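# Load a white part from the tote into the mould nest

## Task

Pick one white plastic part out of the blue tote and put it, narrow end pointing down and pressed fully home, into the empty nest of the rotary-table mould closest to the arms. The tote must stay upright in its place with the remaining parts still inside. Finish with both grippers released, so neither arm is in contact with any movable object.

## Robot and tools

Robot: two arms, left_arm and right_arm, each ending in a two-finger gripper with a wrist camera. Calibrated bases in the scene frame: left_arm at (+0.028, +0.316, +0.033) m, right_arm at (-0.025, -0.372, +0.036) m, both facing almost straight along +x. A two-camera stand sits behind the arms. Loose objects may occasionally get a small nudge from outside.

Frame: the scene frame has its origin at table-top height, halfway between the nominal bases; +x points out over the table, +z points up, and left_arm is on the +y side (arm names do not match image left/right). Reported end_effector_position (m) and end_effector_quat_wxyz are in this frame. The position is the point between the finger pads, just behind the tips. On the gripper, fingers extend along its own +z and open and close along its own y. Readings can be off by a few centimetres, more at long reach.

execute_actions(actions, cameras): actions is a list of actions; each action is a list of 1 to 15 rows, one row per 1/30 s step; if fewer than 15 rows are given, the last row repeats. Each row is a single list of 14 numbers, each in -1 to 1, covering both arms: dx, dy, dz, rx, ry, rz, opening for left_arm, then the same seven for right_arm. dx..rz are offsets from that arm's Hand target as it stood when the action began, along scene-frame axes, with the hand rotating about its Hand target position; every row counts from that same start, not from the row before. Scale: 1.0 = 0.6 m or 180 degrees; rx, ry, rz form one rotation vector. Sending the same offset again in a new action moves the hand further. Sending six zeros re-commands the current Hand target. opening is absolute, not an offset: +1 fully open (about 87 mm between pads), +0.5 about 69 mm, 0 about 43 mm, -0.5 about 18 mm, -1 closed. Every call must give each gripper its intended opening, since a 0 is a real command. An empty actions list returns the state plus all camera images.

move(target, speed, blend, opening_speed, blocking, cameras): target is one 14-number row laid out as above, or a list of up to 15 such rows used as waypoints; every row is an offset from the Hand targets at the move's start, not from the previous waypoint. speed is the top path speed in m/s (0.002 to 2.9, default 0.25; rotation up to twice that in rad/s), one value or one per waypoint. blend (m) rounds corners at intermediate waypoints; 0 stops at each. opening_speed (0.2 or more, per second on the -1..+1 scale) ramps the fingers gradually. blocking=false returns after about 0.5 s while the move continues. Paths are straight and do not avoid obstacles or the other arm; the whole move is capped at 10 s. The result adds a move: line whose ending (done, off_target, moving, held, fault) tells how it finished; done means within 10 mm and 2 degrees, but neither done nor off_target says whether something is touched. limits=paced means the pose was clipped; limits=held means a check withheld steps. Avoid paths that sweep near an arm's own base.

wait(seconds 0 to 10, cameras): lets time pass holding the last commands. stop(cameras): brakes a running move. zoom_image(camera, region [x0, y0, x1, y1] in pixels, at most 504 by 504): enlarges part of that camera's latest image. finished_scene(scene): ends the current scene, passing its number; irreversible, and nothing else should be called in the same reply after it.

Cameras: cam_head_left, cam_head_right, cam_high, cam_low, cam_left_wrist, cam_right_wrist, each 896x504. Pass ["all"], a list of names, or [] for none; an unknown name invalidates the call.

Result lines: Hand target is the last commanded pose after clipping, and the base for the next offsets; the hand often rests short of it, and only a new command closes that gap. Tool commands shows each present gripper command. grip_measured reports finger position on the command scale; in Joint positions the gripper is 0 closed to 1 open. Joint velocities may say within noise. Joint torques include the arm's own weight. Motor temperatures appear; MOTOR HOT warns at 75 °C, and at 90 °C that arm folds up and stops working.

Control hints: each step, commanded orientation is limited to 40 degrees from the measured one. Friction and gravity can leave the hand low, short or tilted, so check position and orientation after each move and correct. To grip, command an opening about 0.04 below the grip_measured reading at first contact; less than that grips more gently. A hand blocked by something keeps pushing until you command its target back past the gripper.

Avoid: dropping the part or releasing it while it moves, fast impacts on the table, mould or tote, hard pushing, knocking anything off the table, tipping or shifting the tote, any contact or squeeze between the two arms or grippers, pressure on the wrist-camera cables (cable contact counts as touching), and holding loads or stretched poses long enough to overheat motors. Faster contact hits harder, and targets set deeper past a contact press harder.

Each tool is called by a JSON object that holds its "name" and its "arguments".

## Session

{"name": "execute_actions", "arguments": {"actions": []}}

Scene clock: 0.00 s.
left_arm: end_effector_position=(+0.4068, +0.3011, +0.1317) grip_measured=+1.000 end_effector_quat_wxyz=(+0.679, -0.011, +0.734, -0.005) | right_arm: end_effector_position=(+0.3486, -0.4057, +0.1202) grip_measured=+0.985 end_effector_quat_wxyz=(+0.669, +0.090, +0.736, -0.043)
Joint positions: left_arm=[-0.062 1.517 0.241 1.198 -0.082 -0.028 1] | right_arm=[0.001 1.579 0.217 1.26 0.162 0.074 0.993]
Joint velocities: within noise
Joint torques (N m): no reading
Motor temperatures (°C): left_arm=[28 29 35 28 27 29 28] | right_arm=[29 31 35 28 27 28 31]
Heat: left arm: 35 °C; right arm: 35 °C.
Hand target: left_arm +0.4085, +0.3010, +0.1357; +0.683, -0.011, +0.730, -0.005 | right_arm +0.3517, -0.4058, +0.1280; +0.679, +0.091, +0.728, -0.042
Tool commands: left_gripper/opening=+1.0 right_gripper/opening=+1.0
camera_calibration:
cam_left_wrist: T_world_to_cam=[[0.00186003, -0.999599, 0.0282396, 0.293161], [-0.818279, -0.0177541, -0.574547, 0.435696], [0.574818, -0.0220392, -0.817984, 0.0190765], [0, 0, 0, 1]] pos_world=[0.34501, 0.3012, 0.257654]
cam_right_wrist: T_world_to_cam=[[-0.203582, -0.97783, -0.0490167, -0.323872], [-0.790327, 0.193682, -0.581266, 0.449323], [0.577873, -0.079596, -0.812236, 0.00913891], [0, 0, 0, 1]] pos_world=[0.283896, -0.402991, 0.252724]

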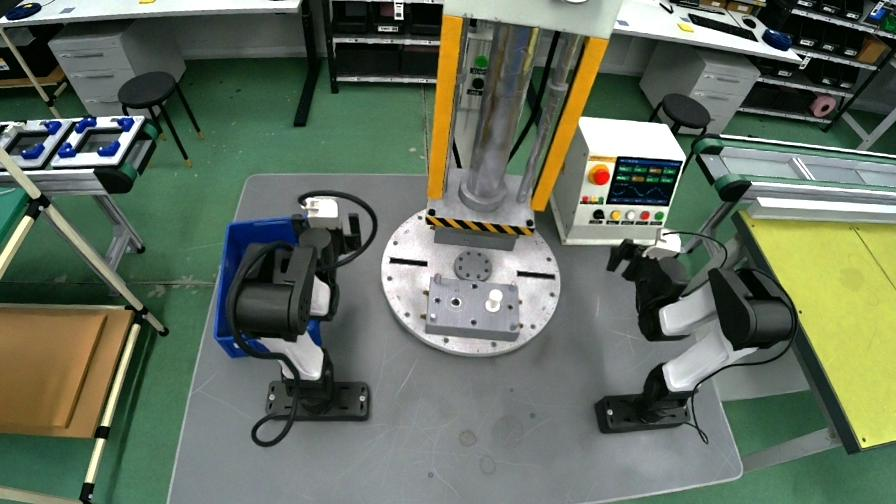

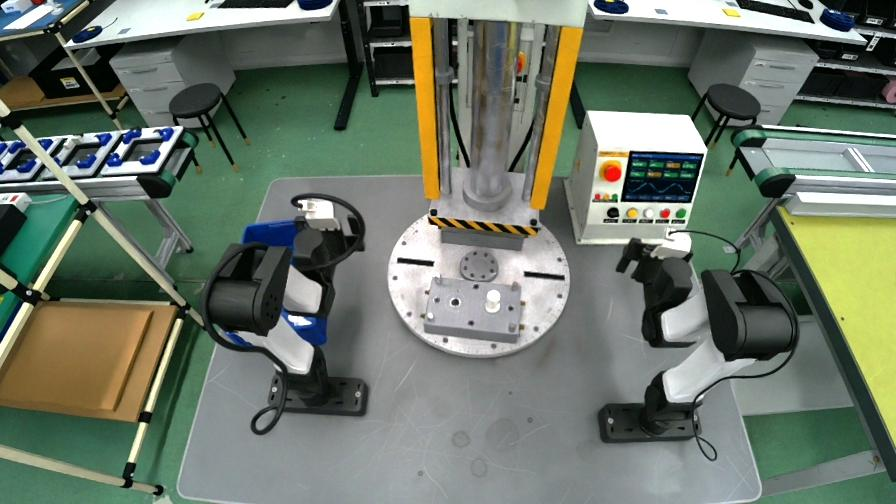

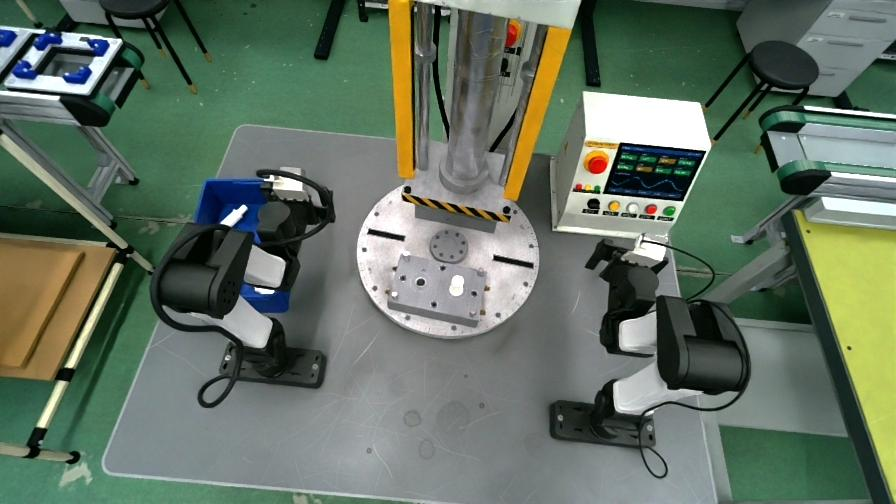

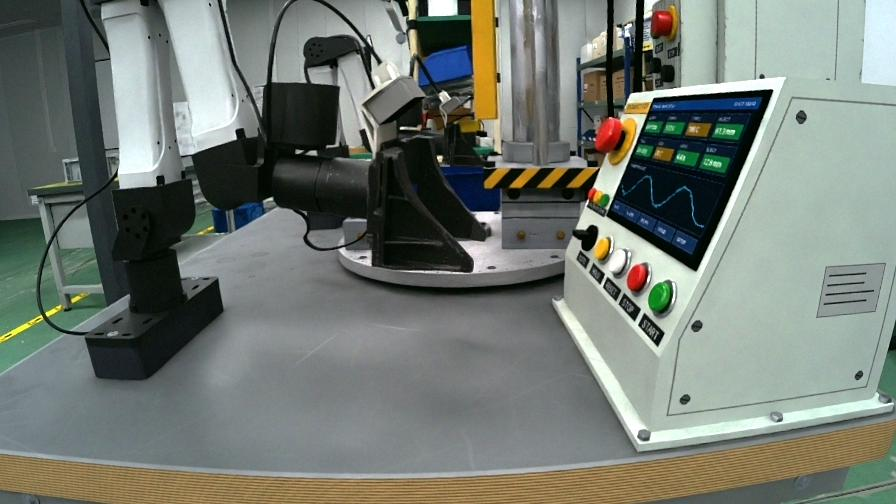

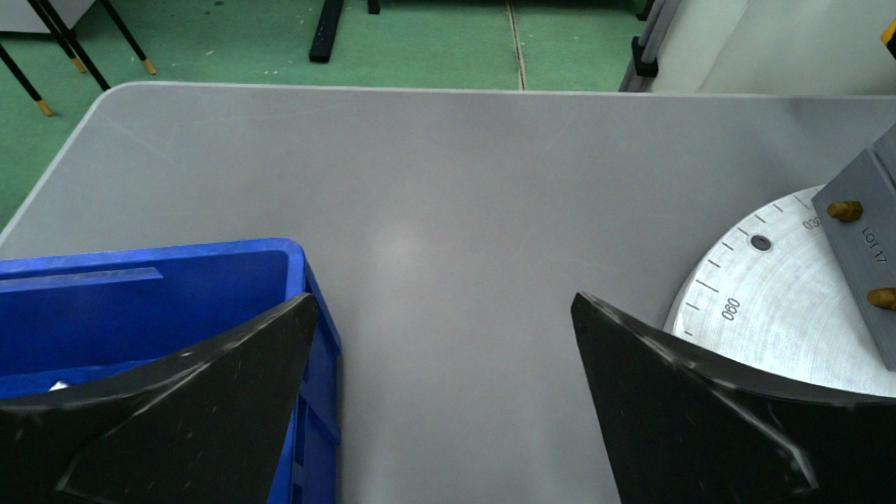

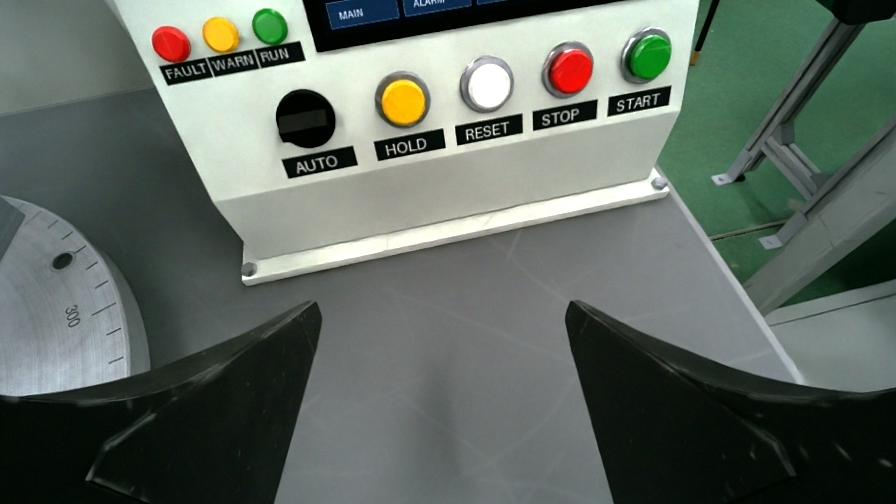

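{"name": "move", "arguments": {"target": [[-0.06, 0.01, 0.2, 0, 0.04, 0.005, 0.15, -0.05, -0.02, 0.05, 0, 0.04, -0.01, 1], [-0.2308, 0.115, 0.3455, -0.0016, 0.1685, 0.0225, 0.15, -0.1955, -0.0875, 0.0067, -0.0019, 0.1678, -0.0398, 1]], "speed": 0.2, "blend": [0.05, 0], "cameras": ["all"]}}

Scene clock: 18.77 s.
left_arm: end_effector_position=(+0.2701, +0.3697, +0.3366) grip_measured=+0.150 end_effector_quat_wxyz=(+0.464, -0.044, +0.885, +0.020) | right_arm: end_effector_position=(+0.2286, -0.4565, +0.1170) grip_measured=+0.985 end_effector_quat_wxyz=(+0.447, +0.123, +0.879, -0.108)
Joint positions: left_arm=[0.347 0.956 1.362 -1.025 0.198 0.133 0.575] | right_arm=[-0.23 0.823 0.389 -0.185 0.1 -0.026 0.993]
Joint torques (N m): left_arm=[1.39 -0.46 9.63 1.6 0.31 0.11] | right_arm=[-0.92 -1.89 9.63 1.86 -0.01 -0.08]
Heat: left arm: 36 °C; right arm: 36 °C.
Hand target: left_arm +0.2701, +0.3699, +0.3431; +0.468, -0.039, +0.882, +0.020 | right_arm +0.2343, -0.4583, +0.1319; +0.462, +0.119, +0.872, -0.108
Off the commanded pose: left_arm 0.006 m, 1 deg | right_arm 0.016 m, 2 deg.
move: off_target (right_arm)
camera_calibration:
cam_left_wrist: T_world_to_cam=[[0.0934506, -0.995519, 0.0144753, 0.334556], [-0.991904, -0.0943472, -0.0849971, 0.35309], [0.0859819, -0.00641509, -0.996276, 0.453], [0, 0, 0, 1]] pos_world=[0.280017, 0.369275, 0.476482]
cam_right_wrist: T_world_to_cam=[[-0.320118, -0.942855, 0.0924649, -0.372134], [-0.944736, 0.310417, -0.105432, 0.395338], [0.0707043, -0.121106, -0.990118, 0.189737], [0, 0, 0, 1]] pos_world=[0.240948, -0.45061, 0.263953]

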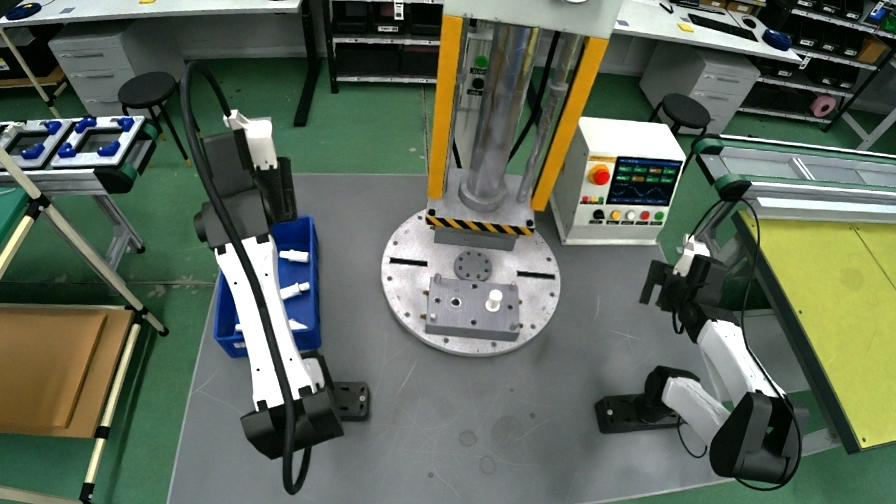

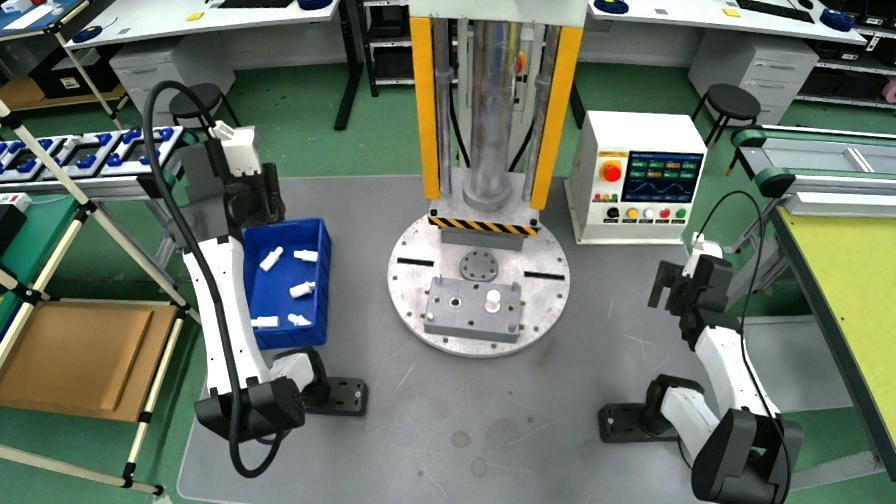

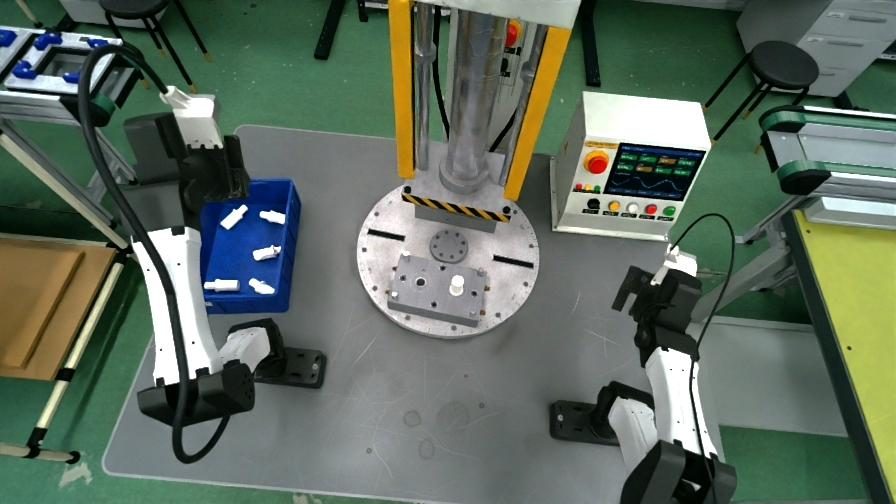

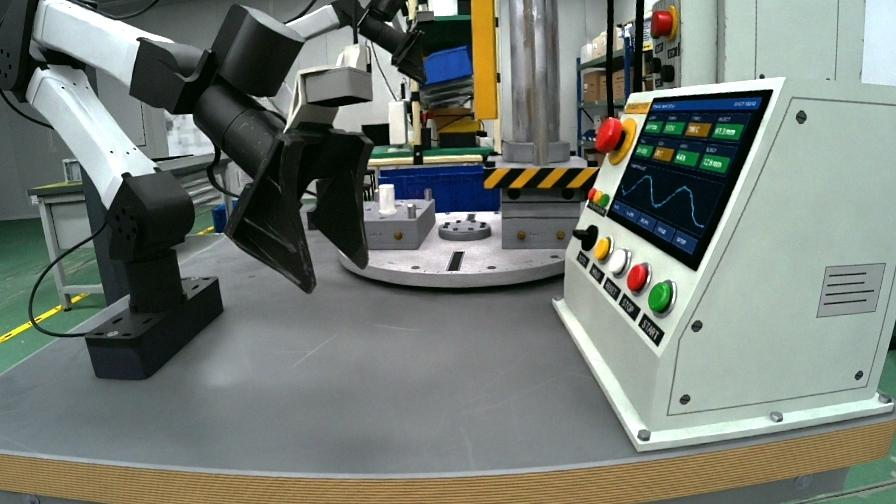

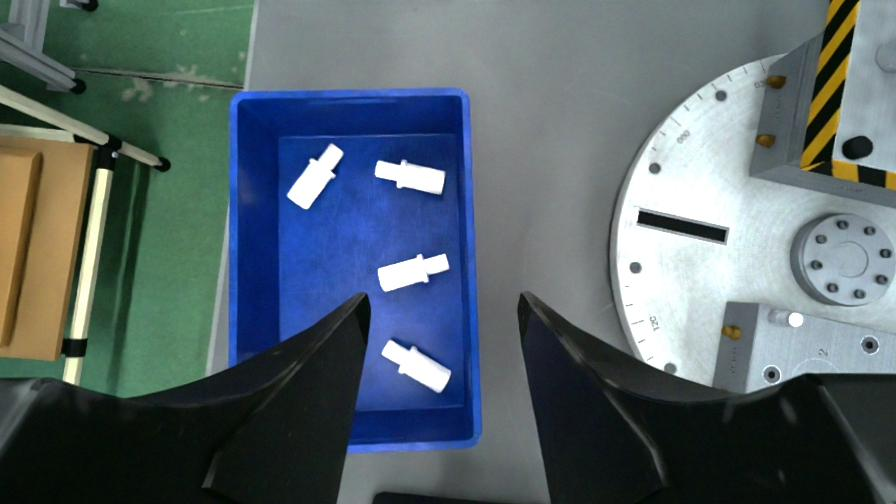

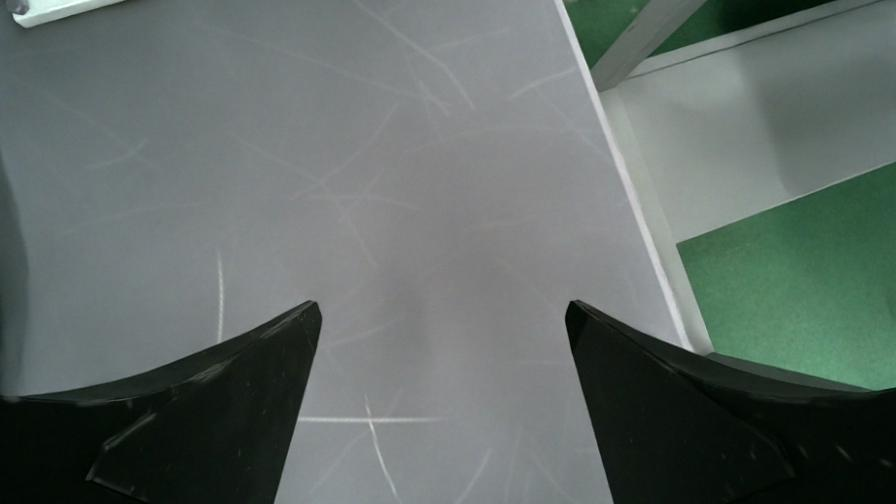

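{"name": "zoom_image", "arguments": {"camera": "cam_left_wrist", "region": [260, 110, 500, 290]}}

{"name": "zoom_image", "arguments": {"camera": "cam_left_wrist", "region": [340, 220, 500, 460]}}

{"name": "zoom_image", "arguments": {"camera": "cam_high", "region": [190, 170, 310, 320]}}

{"name": "zoom_image", "arguments": {"camera": "cam_high", "region": [350, 230, 510, 340]}}

Scaled by 2.100 from the camera's 896x504 image, which has a finer 1280x720 frame.

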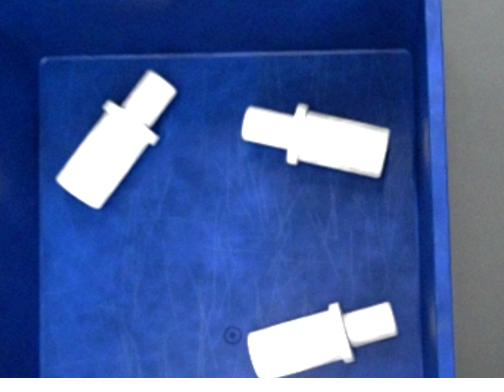

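Scaled by 2.100 from the camera's 896x504 image, which has a finer 1280x720 frame.

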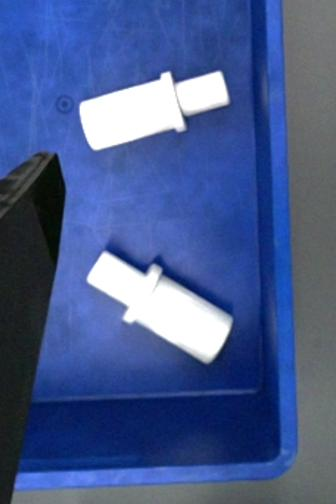

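Scaled by 3.360 from the camera's 896x504 image, which has a finer 1280x720 frame.

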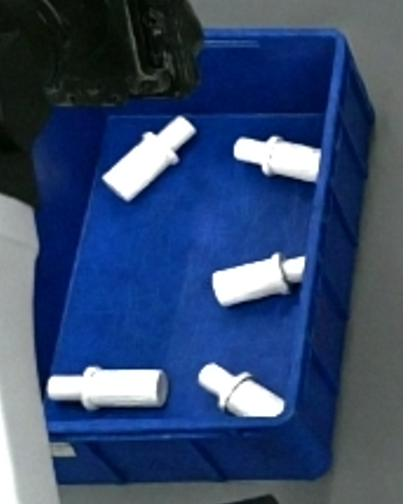

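Scaled by 3.150 from the camera's 896x504 image, which has a finer 1280x720 frame.

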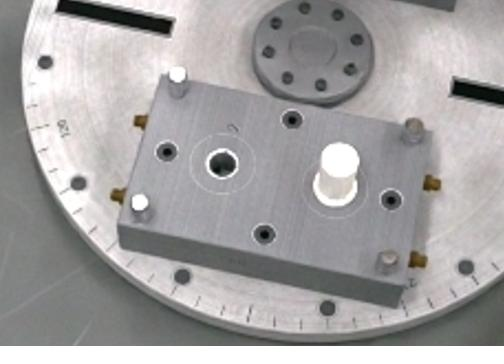

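{"name": "move", "arguments": {"target": [0.0532, 0.009, -0.2885, -0.3120, 0.1953, 0.5314, 0.0, 0, 0, 0, 0, 0, 0, 1], "speed": 0.25, "cameras": ["cam_left_wrist", "cam_high", "cam_head_left", "cam_head_right"]}}

Scene clock: 367.33 s.
left_arm: end_effector_position=(+0.3010, +0.3745, +0.1703) grip_measured=+0.000 end_effector_quat_wxyz=(+0.000, +0.818, -0.575, +0.015) | right_arm: end_effector_position=(+0.2285, -0.4565, +0.1170) grip_measured=+0.985 end_effector_quat_wxyz=(+0.447, +0.123, +0.879, -0.108)
Joint positions: left_arm=[0.388 1.575 1.369 -1.349 0.025 -1.541 0.5] | right_arm=[-0.23 0.823 0.389 -0.185 0.1 -0.026 0.993]
Joint torques (N m): left_arm=[1.29 -4.26 8.32 0.16 0.13 -0.08] | right_arm=[-0.88 -1.91 9.76 1.83 -0.01 -0.08]
Motor temperatures (°C): left_arm=[28 29 46 37 27 29 28] | right_arm=[29 32 51 39 27 28 31]
Heat: left arm: 46 °C; right arm: 51 °C.
Hand target: left_arm +0.3019, +0.3753, +0.1699; +0.010, +0.824, -0.567, +0.014 | right_arm +0.2344, -0.4583, +0.1320; +0.462, +0.119, +0.872, -0.108
Off the commanded pose: left_arm 0.001 m, 2 deg | right_arm 0.016 m, 2 deg.
move: off_target (right_arm)
camera_calibration:
cam_left_wrist: T_world_to_cam=[[0.938454, 0.344579, 0.0238704, -0.418923], [0.195277, -0.586295, 0.786209, 0.0486297], [0.284906, -0.73316, -0.617499, 0.432581], [0, 0, 0, 1]] pos_world=[0.260399, 0.490015, 0.238885]
Images, in order (width x height): cam_head_left 896x504, cam_head_right 896x504, cam_high 896x504, cam_left_wrist 896x504.

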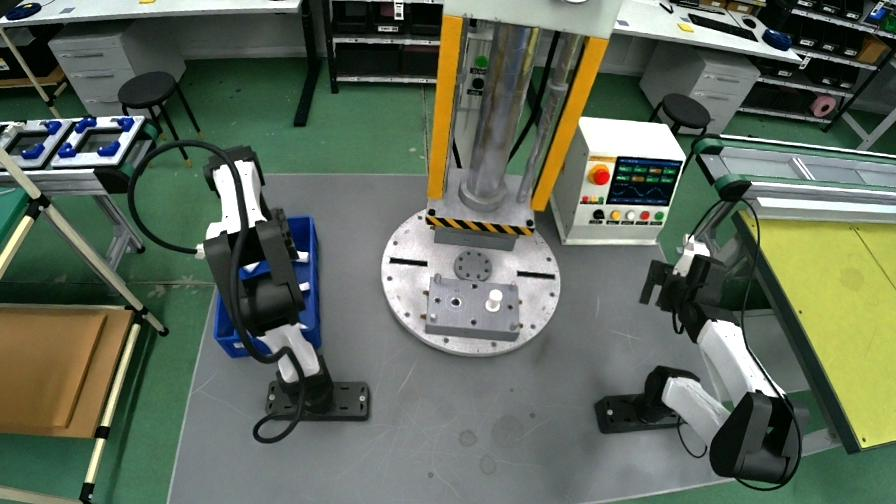

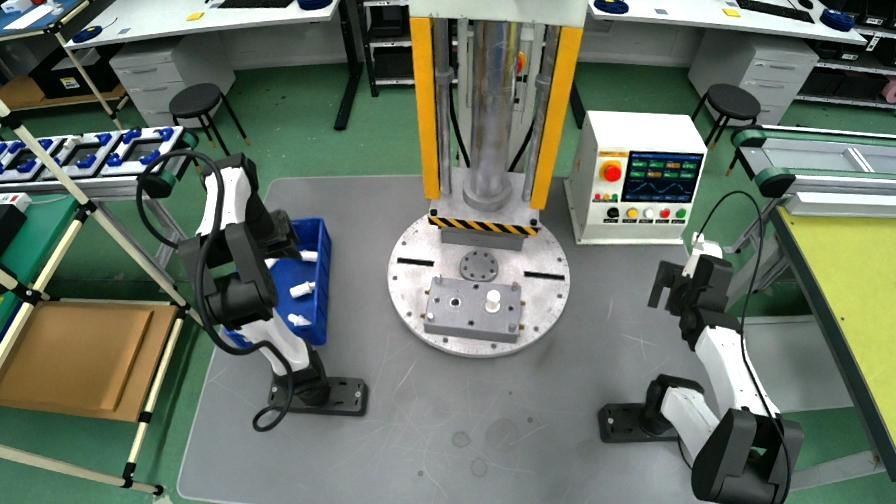

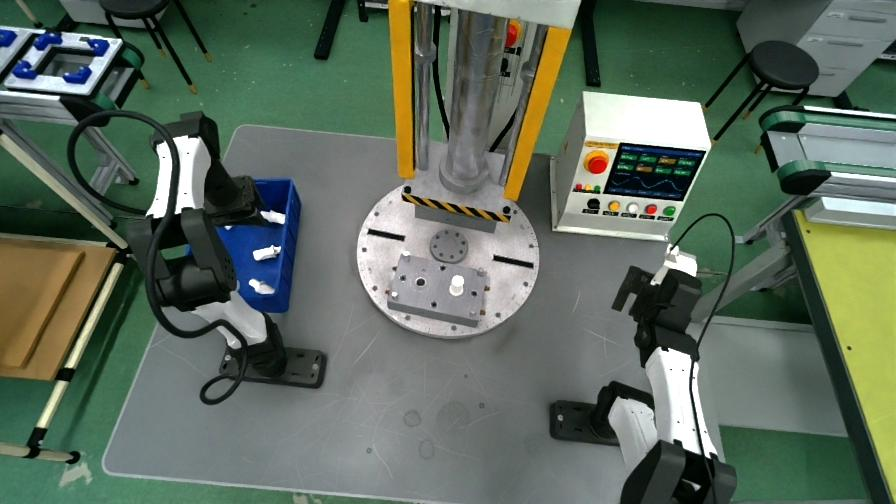

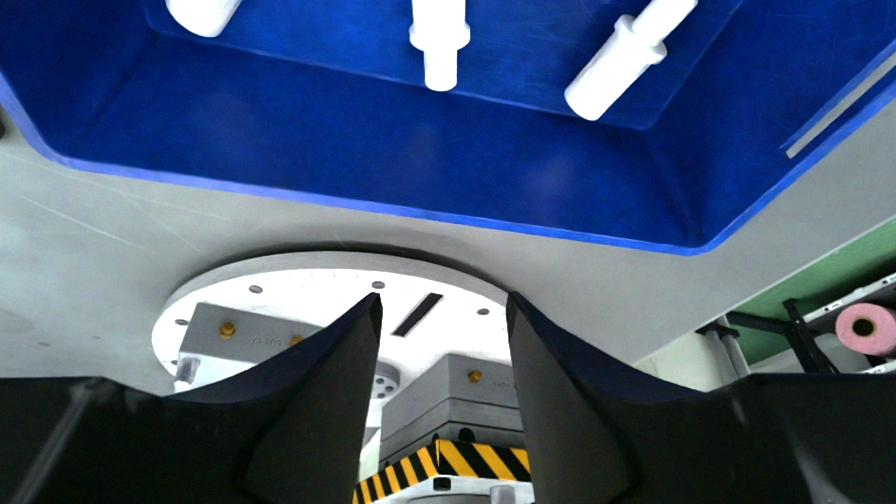

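{"name": "execute_actions", "arguments": {"actions": [], "cameras": ["cam_left_wrist"]}}

Scene clock: 410.20 s.
left_arm: end_effector_position=(+0.3010, +0.3745, +0.1703) grip_measured=+0.000 end_effector_quat_wxyz=(+0.000, +0.818, -0.575, +0.015) | right_arm: end_effector_position=(+0.2285, -0.4565, +0.1170) grip_measured=+0.985 end_effector_quat_wxyz=(+0.447, +0.123, +0.879, -0.108)
Joint positions: left_arm=[0.388 1.575 1.369 -1.349 0.025 -1.541 0.5] | right_arm=[-0.23 0.823 0.389 -0.185 0.1 -0.026 0.993]
Joint velocities: within noise
Joint torques (N m): left_arm=[1.31 -4.3 8.38 0.16 0.13 -0.11] | right_arm=[-0.94 -1.78 9.59 1.87 -0.04 -0.11]
Motor temperatures (°C): left_arm=[28 30 48 33 27 29 28] | right_arm=[29 32 51 39 27 28 31]
Heat: left arm: 48 °C; right arm: 51 °C.
Hand target: left_arm +0.3019, +0.3753, +0.1699; +0.009, +0.824, -0.567, +0.014 | right_arm +0.2344, -0.4583, +0.1320; +0.462, +0.119, +0.872, -0.108
Tool commands: left_gripper/opening=+0.0 right_gripper/opening=+1.0
Off the commanded pose: left_arm 0.001 m, 2 deg | right_arm 0.016 m, 2 deg.
camera_calibration:
cam_left_wrist: T_world_to_cam=[[0.938214, 0.345233, 0.0238497, -0.419085], [0.195703, -0.58616, 0.786204, 0.0484731], [0.285404, -0.73296, -0.617506, 0.432384], [0, 0, 0, 1]] pos_world=[0.260301, 0.490016, 0.238885]
Images, in order (width x height): cam_left_wrist 896x504.

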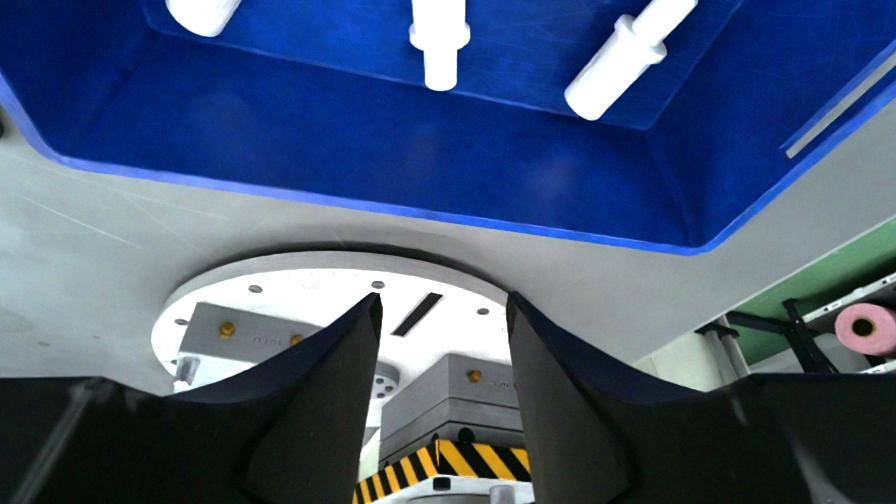

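{"name": "zoom_image", "arguments": {"camera": "cam_left_wrist", "region": [340, 0, 592, 142]}}

Scaled by 2.000 from the camera's 896x504 image, which has a finer 1280x720 frame.

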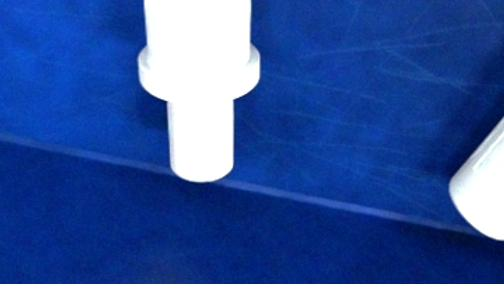

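{"name": "move", "arguments": {"target": [-0.0008, 0.0003, -0.1165, -0.0435, -0.0107, 0, -0.1, 0, 0, 0, 0, 0, 0, 1], "speed": 0.08, "cameras": ["cam_left_wrist", "cam_low"]}}

Scene clock: 493.20 s.
left_arm: end_effector_position=(+0.3026, +0.3758, +0.1058) grip_measured=-0.100 end_effector_quat_wxyz=(+0.047, +0.821, -0.566, +0.066) | right_arm: end_effector_position=(+0.2285, -0.4565, +0.1170) grip_measured=+0.985 end_effector_quat_wxyz=(+0.447, +0.123, +0.879, -0.108)
Joint positions: left_arm=[0.473 1.636 1.143 -1.096 0.16 -1.473 0.45] | right_arm=[-0.23 0.823 0.389 -0.185 0.1 -0.026 0.993]
Joint torques (N m): left_arm=[1.31 -4.6 5.93 0.32 0.24 0.06] | right_arm=[-0.81 -1.87 9.72 1.85 -0.03 -0.06]
Heat: left arm: 48 °C; right arm: 52 °C.
Hand target: left_arm +0.3015, +0.3755, +0.1001; +0.056, +0.821, -0.564, +0.067 | right_arm +0.2344, -0.4583, +0.1320; +0.462, +0.119, +0.872, -0.108
Off the commanded pose: left_arm 0.006 m, 1 deg | right_arm 0.016 m, 2 deg.
move: off_target (right_arm)
camera_calibration:
cam_left_wrist: T_world_to_cam=[[0.931738, 0.363115, 0.003476, -0.422059], [0.180446, -0.471281, 0.863327, 0.0529098], [0.315126, -0.803767, -0.504633, 0.398615], [0, 0, 0, 1]] pos_world=[0.258087, 0.498585, 0.156943]
Images, in order (width x height): cam_low 896x504, cam_left_wrist 896x504.

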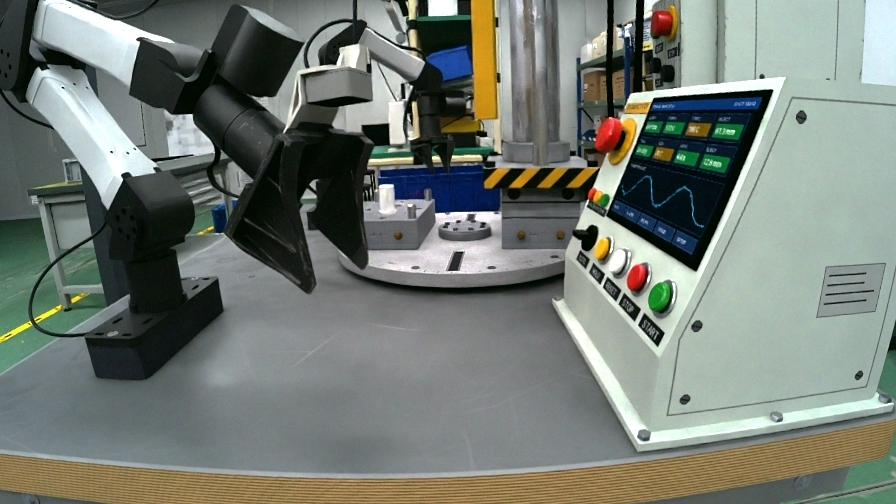

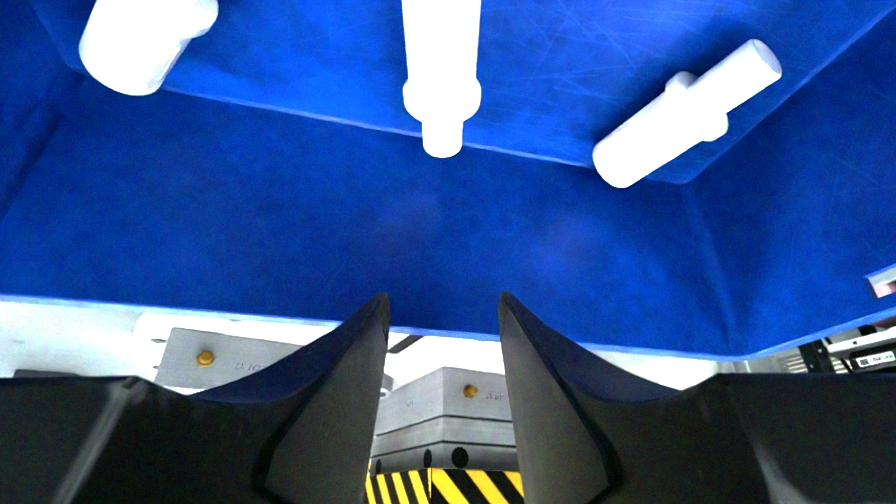

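{"name": "move", "arguments": {"target": [-0.0005, -0.0008, -0.0917, 0, 0, 0, -0.1, 0, 0, 0, 0, 0, 0, 1], "speed": 0.06, "cameras": ["cam_left_wrist"]}}

{"name": "zoom_image", "arguments": {"camera": "cam_left_wrist", "region": [200, 0, 704, 400]}}

Scene clock: 502.20 s.
left_arm: end_effector_position=(+0.3035, +0.3760, +0.0510) grip_measured=-0.100 end_effector_quat_wxyz=(+0.047, +0.821, -0.566, +0.066) | right_arm: end_effector_position=(+0.2285, -0.4565, +0.1170) grip_measured=+0.985 end_effector_quat_wxyz=(+0.447, +0.123, +0.879, -0.108)
Joint positions: left_arm=[0.473 1.716 0.998 -0.871 0.161 -1.472 0.45] | right_arm=[-0.23 0.823 0.389 -0.185 0.1 -0.026 0.993]
Joint torques (N m): left_arm=[1.21 -4.72 5.44 0.33 0.23 0.07] | right_arm=[-0.83 -1.8 9.65 1.87 0 -0.11]
Heat: left arm: 46 °C; right arm: 53 °C.
Hand target: left_arm +0.3011, +0.3749, +0.0450; +0.056, +0.821, -0.564, +0.067 | right_arm +0.2344, -0.4583, +0.1320; +0.462, +0.119, +0.872, -0.108
Off the commanded pose: left_arm 0.006 m, 1 deg | right_arm 0.016 m, 2 deg.
move: off_target (right_arm)
camera_calibration:
cam_left_wrist: T_world_to_cam=[[0.931869, 0.362763, 0.00485128, -0.422818], [0.178839, -0.470956, 0.863838, 0.100481], [0.315653, -0.804116, -0.503746, 0.370814], [0, 0, 0, 1]] pos_world=[0.258992, 0.498882, 0.102048]
Images, in order (width x height): cam_left_wrist 896x504.

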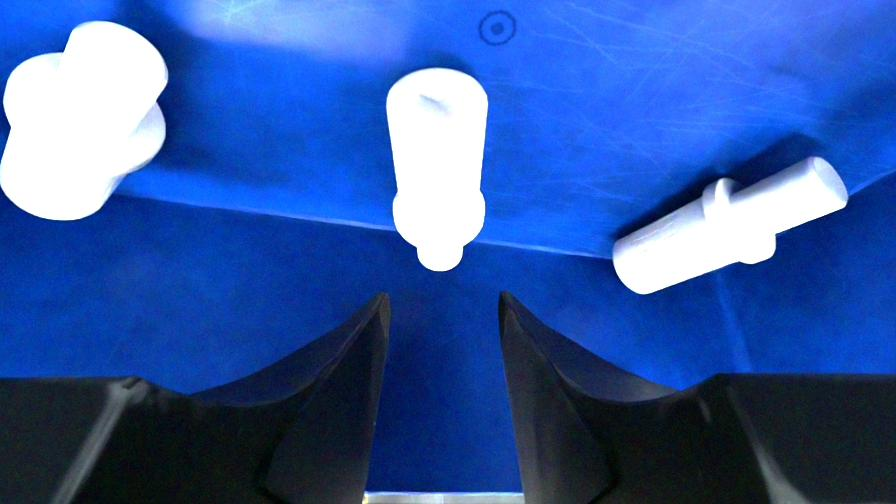

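Scaled by 1.000.

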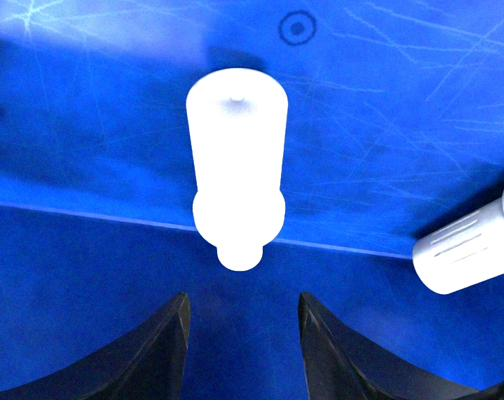

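{"name": "move", "arguments": {"target": [-0.0022, -0.0058, -0.0517, 0, 0, 0, -0.1, 0, 0, 0, 0, 0, 0, 1], "speed": 0.035, "cameras": ["cam_left_wrist", "cam_head_left"]}}

{"name": "zoom_image", "arguments": {"camera": "cam_left_wrist", "region": [300, 150, 600, 400]}}

Scene clock: 521.30 s.
left_arm: end_effector_position=(+0.3022, +0.3839, +0.0272) grip_measured=-0.100 end_effector_quat_wxyz=(+0.027, +0.823, -0.565, +0.051) | right_arm: end_effector_position=(+0.2285, -0.4565, +0.1170) grip_measured=+0.985 end_effector_quat_wxyz=(+0.447, +0.123, +0.879, -0.108)
Joint positions: left_arm=[0.473 1.748 0.942 -0.762 0.116 -1.477 0.45] | right_arm=[-0.23 0.823 0.389 -0.185 0.1 -0.026 0.993]
Joint torques (N m): left_arm=[0.58 -3.12 3.54 0.56 0.68 0.05] | right_arm=[-0.87 -1.87 9.73 1.84 -0.02 -0.07]
Heat: left arm: 45 °C; right arm: 53 °C.
Hand target: left_arm +0.2998, +0.3715, +0.0140; +0.056, +0.821, -0.564, +0.067 | right_arm +0.2344, -0.4583, +0.1320; +0.462, +0.119, +0.872, -0.108
Off the commanded pose: left_arm 0.018 m, 4 deg | right_arm 0.016 m, 2 deg.
move: off_target (left_arm, right_arm)
camera_calibration:
cam_left_wrist: T_world_to_cam=[[0.930228, 0.366421, 0.0202726, -0.425691], [0.183569, -0.512437, 0.838875, 0.140221], [0.31777, -0.776624, -0.543947, 0.35545], [0, 0, 0, 1]] pos_world=[0.257299, 0.503887, 0.0843479]
Images, in order (width x height): cam_head_left 896x504, cam_left_wrist 896x504.

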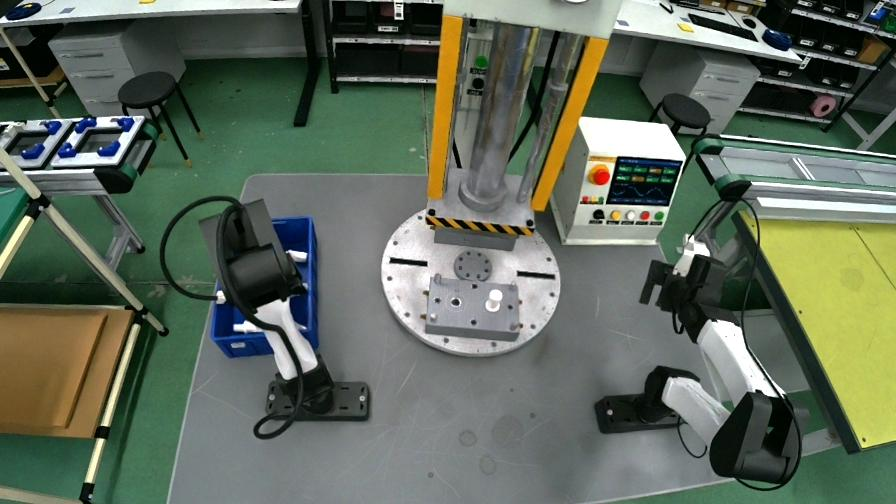

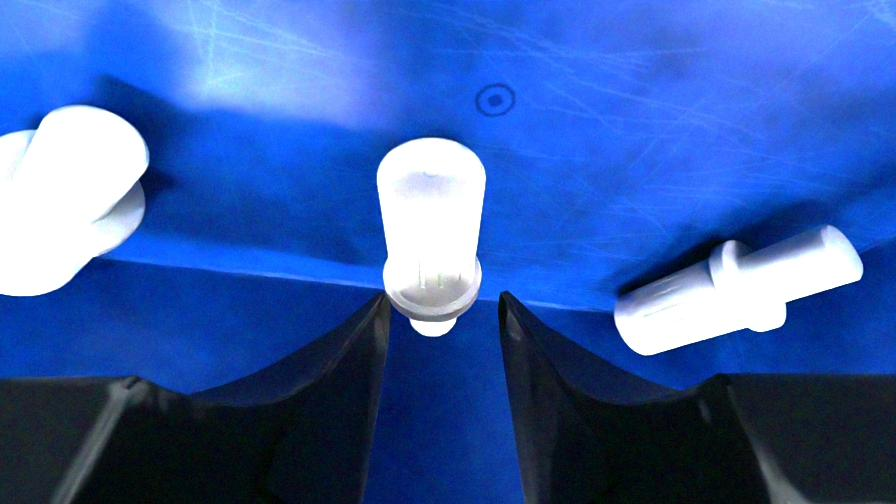

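Scaled by 1.680 from the camera's 896x504 image, which has a finer 1280x720 frame.

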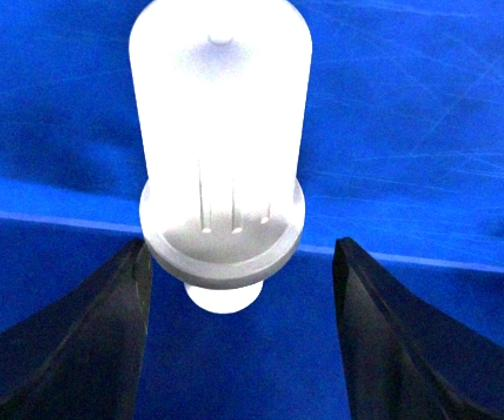

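{"name": "wait", "arguments": {"seconds": 0, "cameras": ["cam_head_left", "cam_head_right", "cam_high", "cam_low"]}}

{"name": "zoom_image", "arguments": {"camera": "cam_head_left", "region": [180, 180, 360, 370]}}

{"name": "zoom_image", "arguments": {"camera": "cam_high", "region": [150, 150, 350, 350]}}

{"name": "zoom_image", "arguments": {"camera": "cam_low", "region": [180, 80, 460, 320]}}

Scene clock: 545.10 s.
left_arm: end_effector_position=(+0.3023, +0.3840, +0.0272) grip_measured=-0.100 end_effector_quat_wxyz=(+0.027, +0.823, -0.565, +0.051) | right_arm: end_effector_position=(+0.2285, -0.4565, +0.1170) grip_measured=+0.985 end_effector_quat_wxyz=(+0.447, +0.123, +0.879, -0.108)
Joint positions: left_arm=[0.473 1.748 0.942 -0.762 0.116 -1.478 0.45] | right_arm=[-0.23 0.823 0.389 -0.185 0.1 -0.026 0.993]
Joint torques (N m): left_arm=[0.58 -3.14 3.55 0.57 0.68 0.03] | right_arm=[-0.91 -1.83 9.63 1.86 0 -0.09]
Heat: left arm: 44 °C; right arm: 53 °C.
Hand target: left_arm +0.2998, +0.3715, +0.0140; +0.056, +0.821, -0.564, +0.067 | right_arm +0.2344, -0.4583, +0.1320; +0.462, +0.119, +0.872, -0.108
Tool commands: left_gripper/opening=-0.1 right_gripper/opening=+1.0
Off the commanded pose: left_arm 0.018 m, 4 deg | right_arm 0.016 m, 2 deg.
Images, in order (width x height): cam_head_left 896x504, cam_head_right 896x504, cam_high 896x504, cam_low 896x504.

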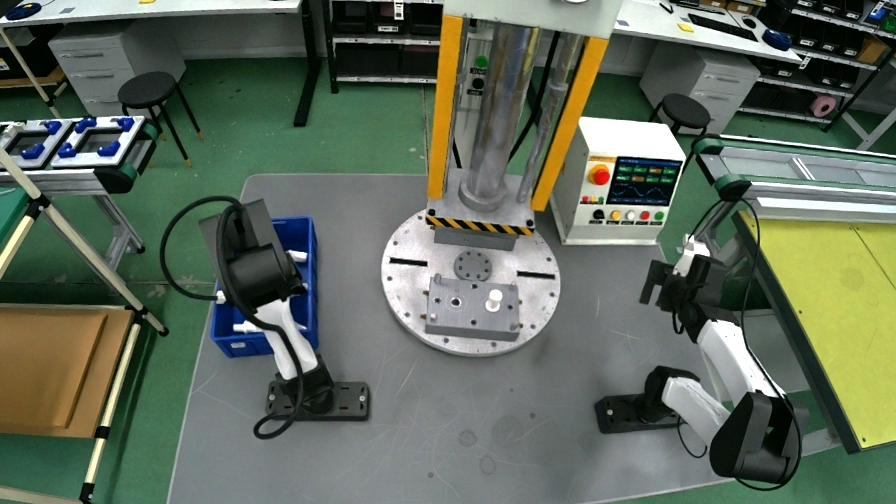

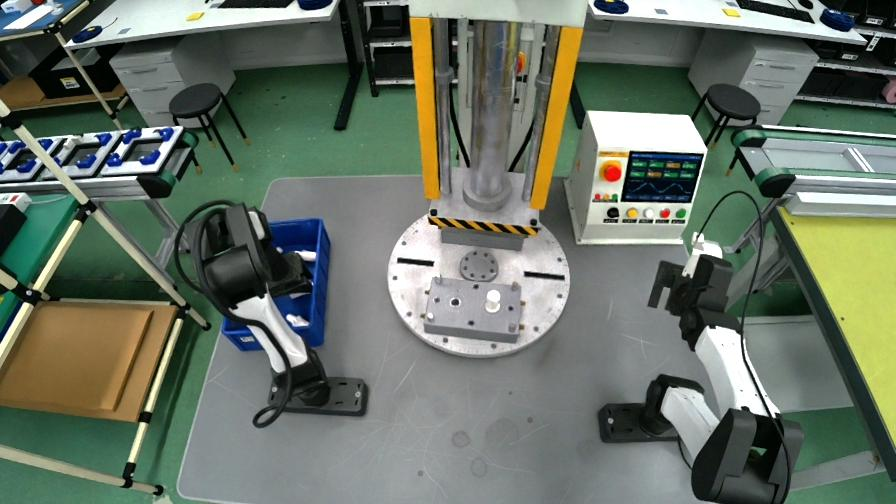

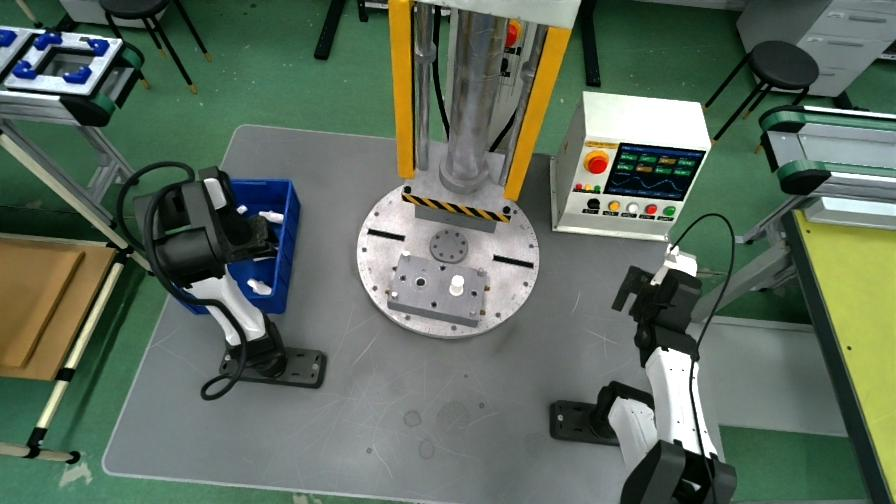

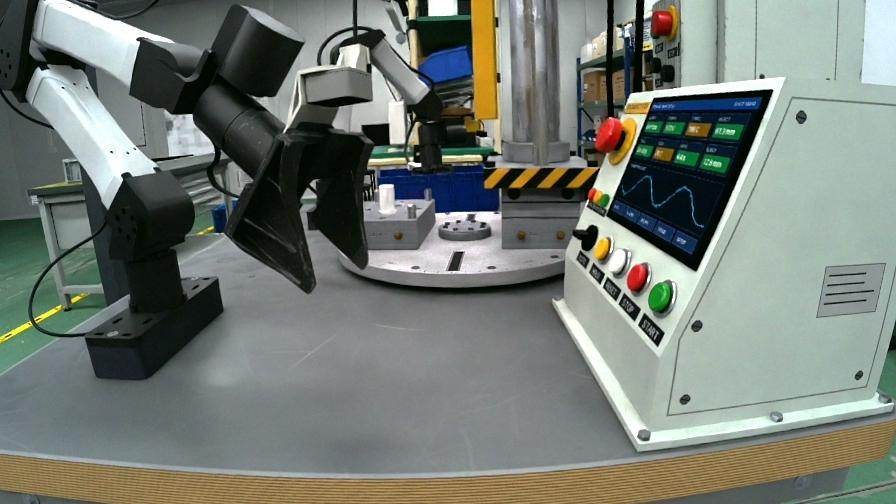

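Scaled by 2.653 from the camera's 896x504 image, which has a finer 1280x720 frame.

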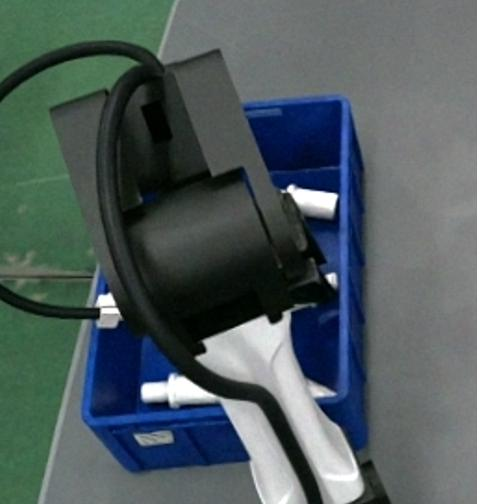

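Scaled by 2.520 from the camera's 896x504 image, which has a finer 1280x720 frame.

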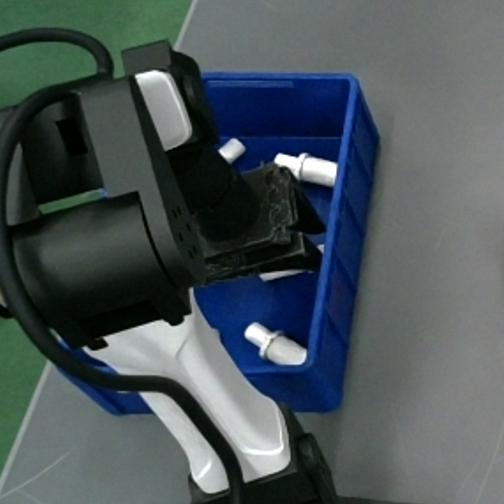

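Scaled by 1.800 from the camera's 896x504 image, which has a finer 1280x720 frame.

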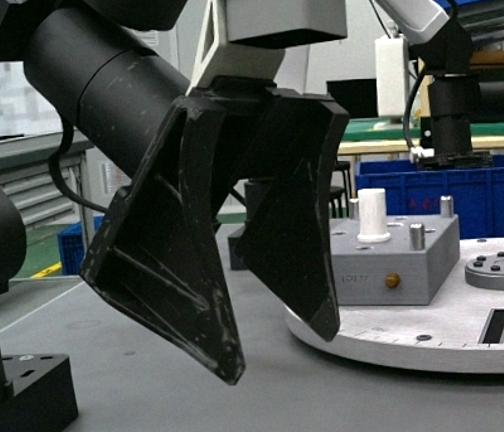

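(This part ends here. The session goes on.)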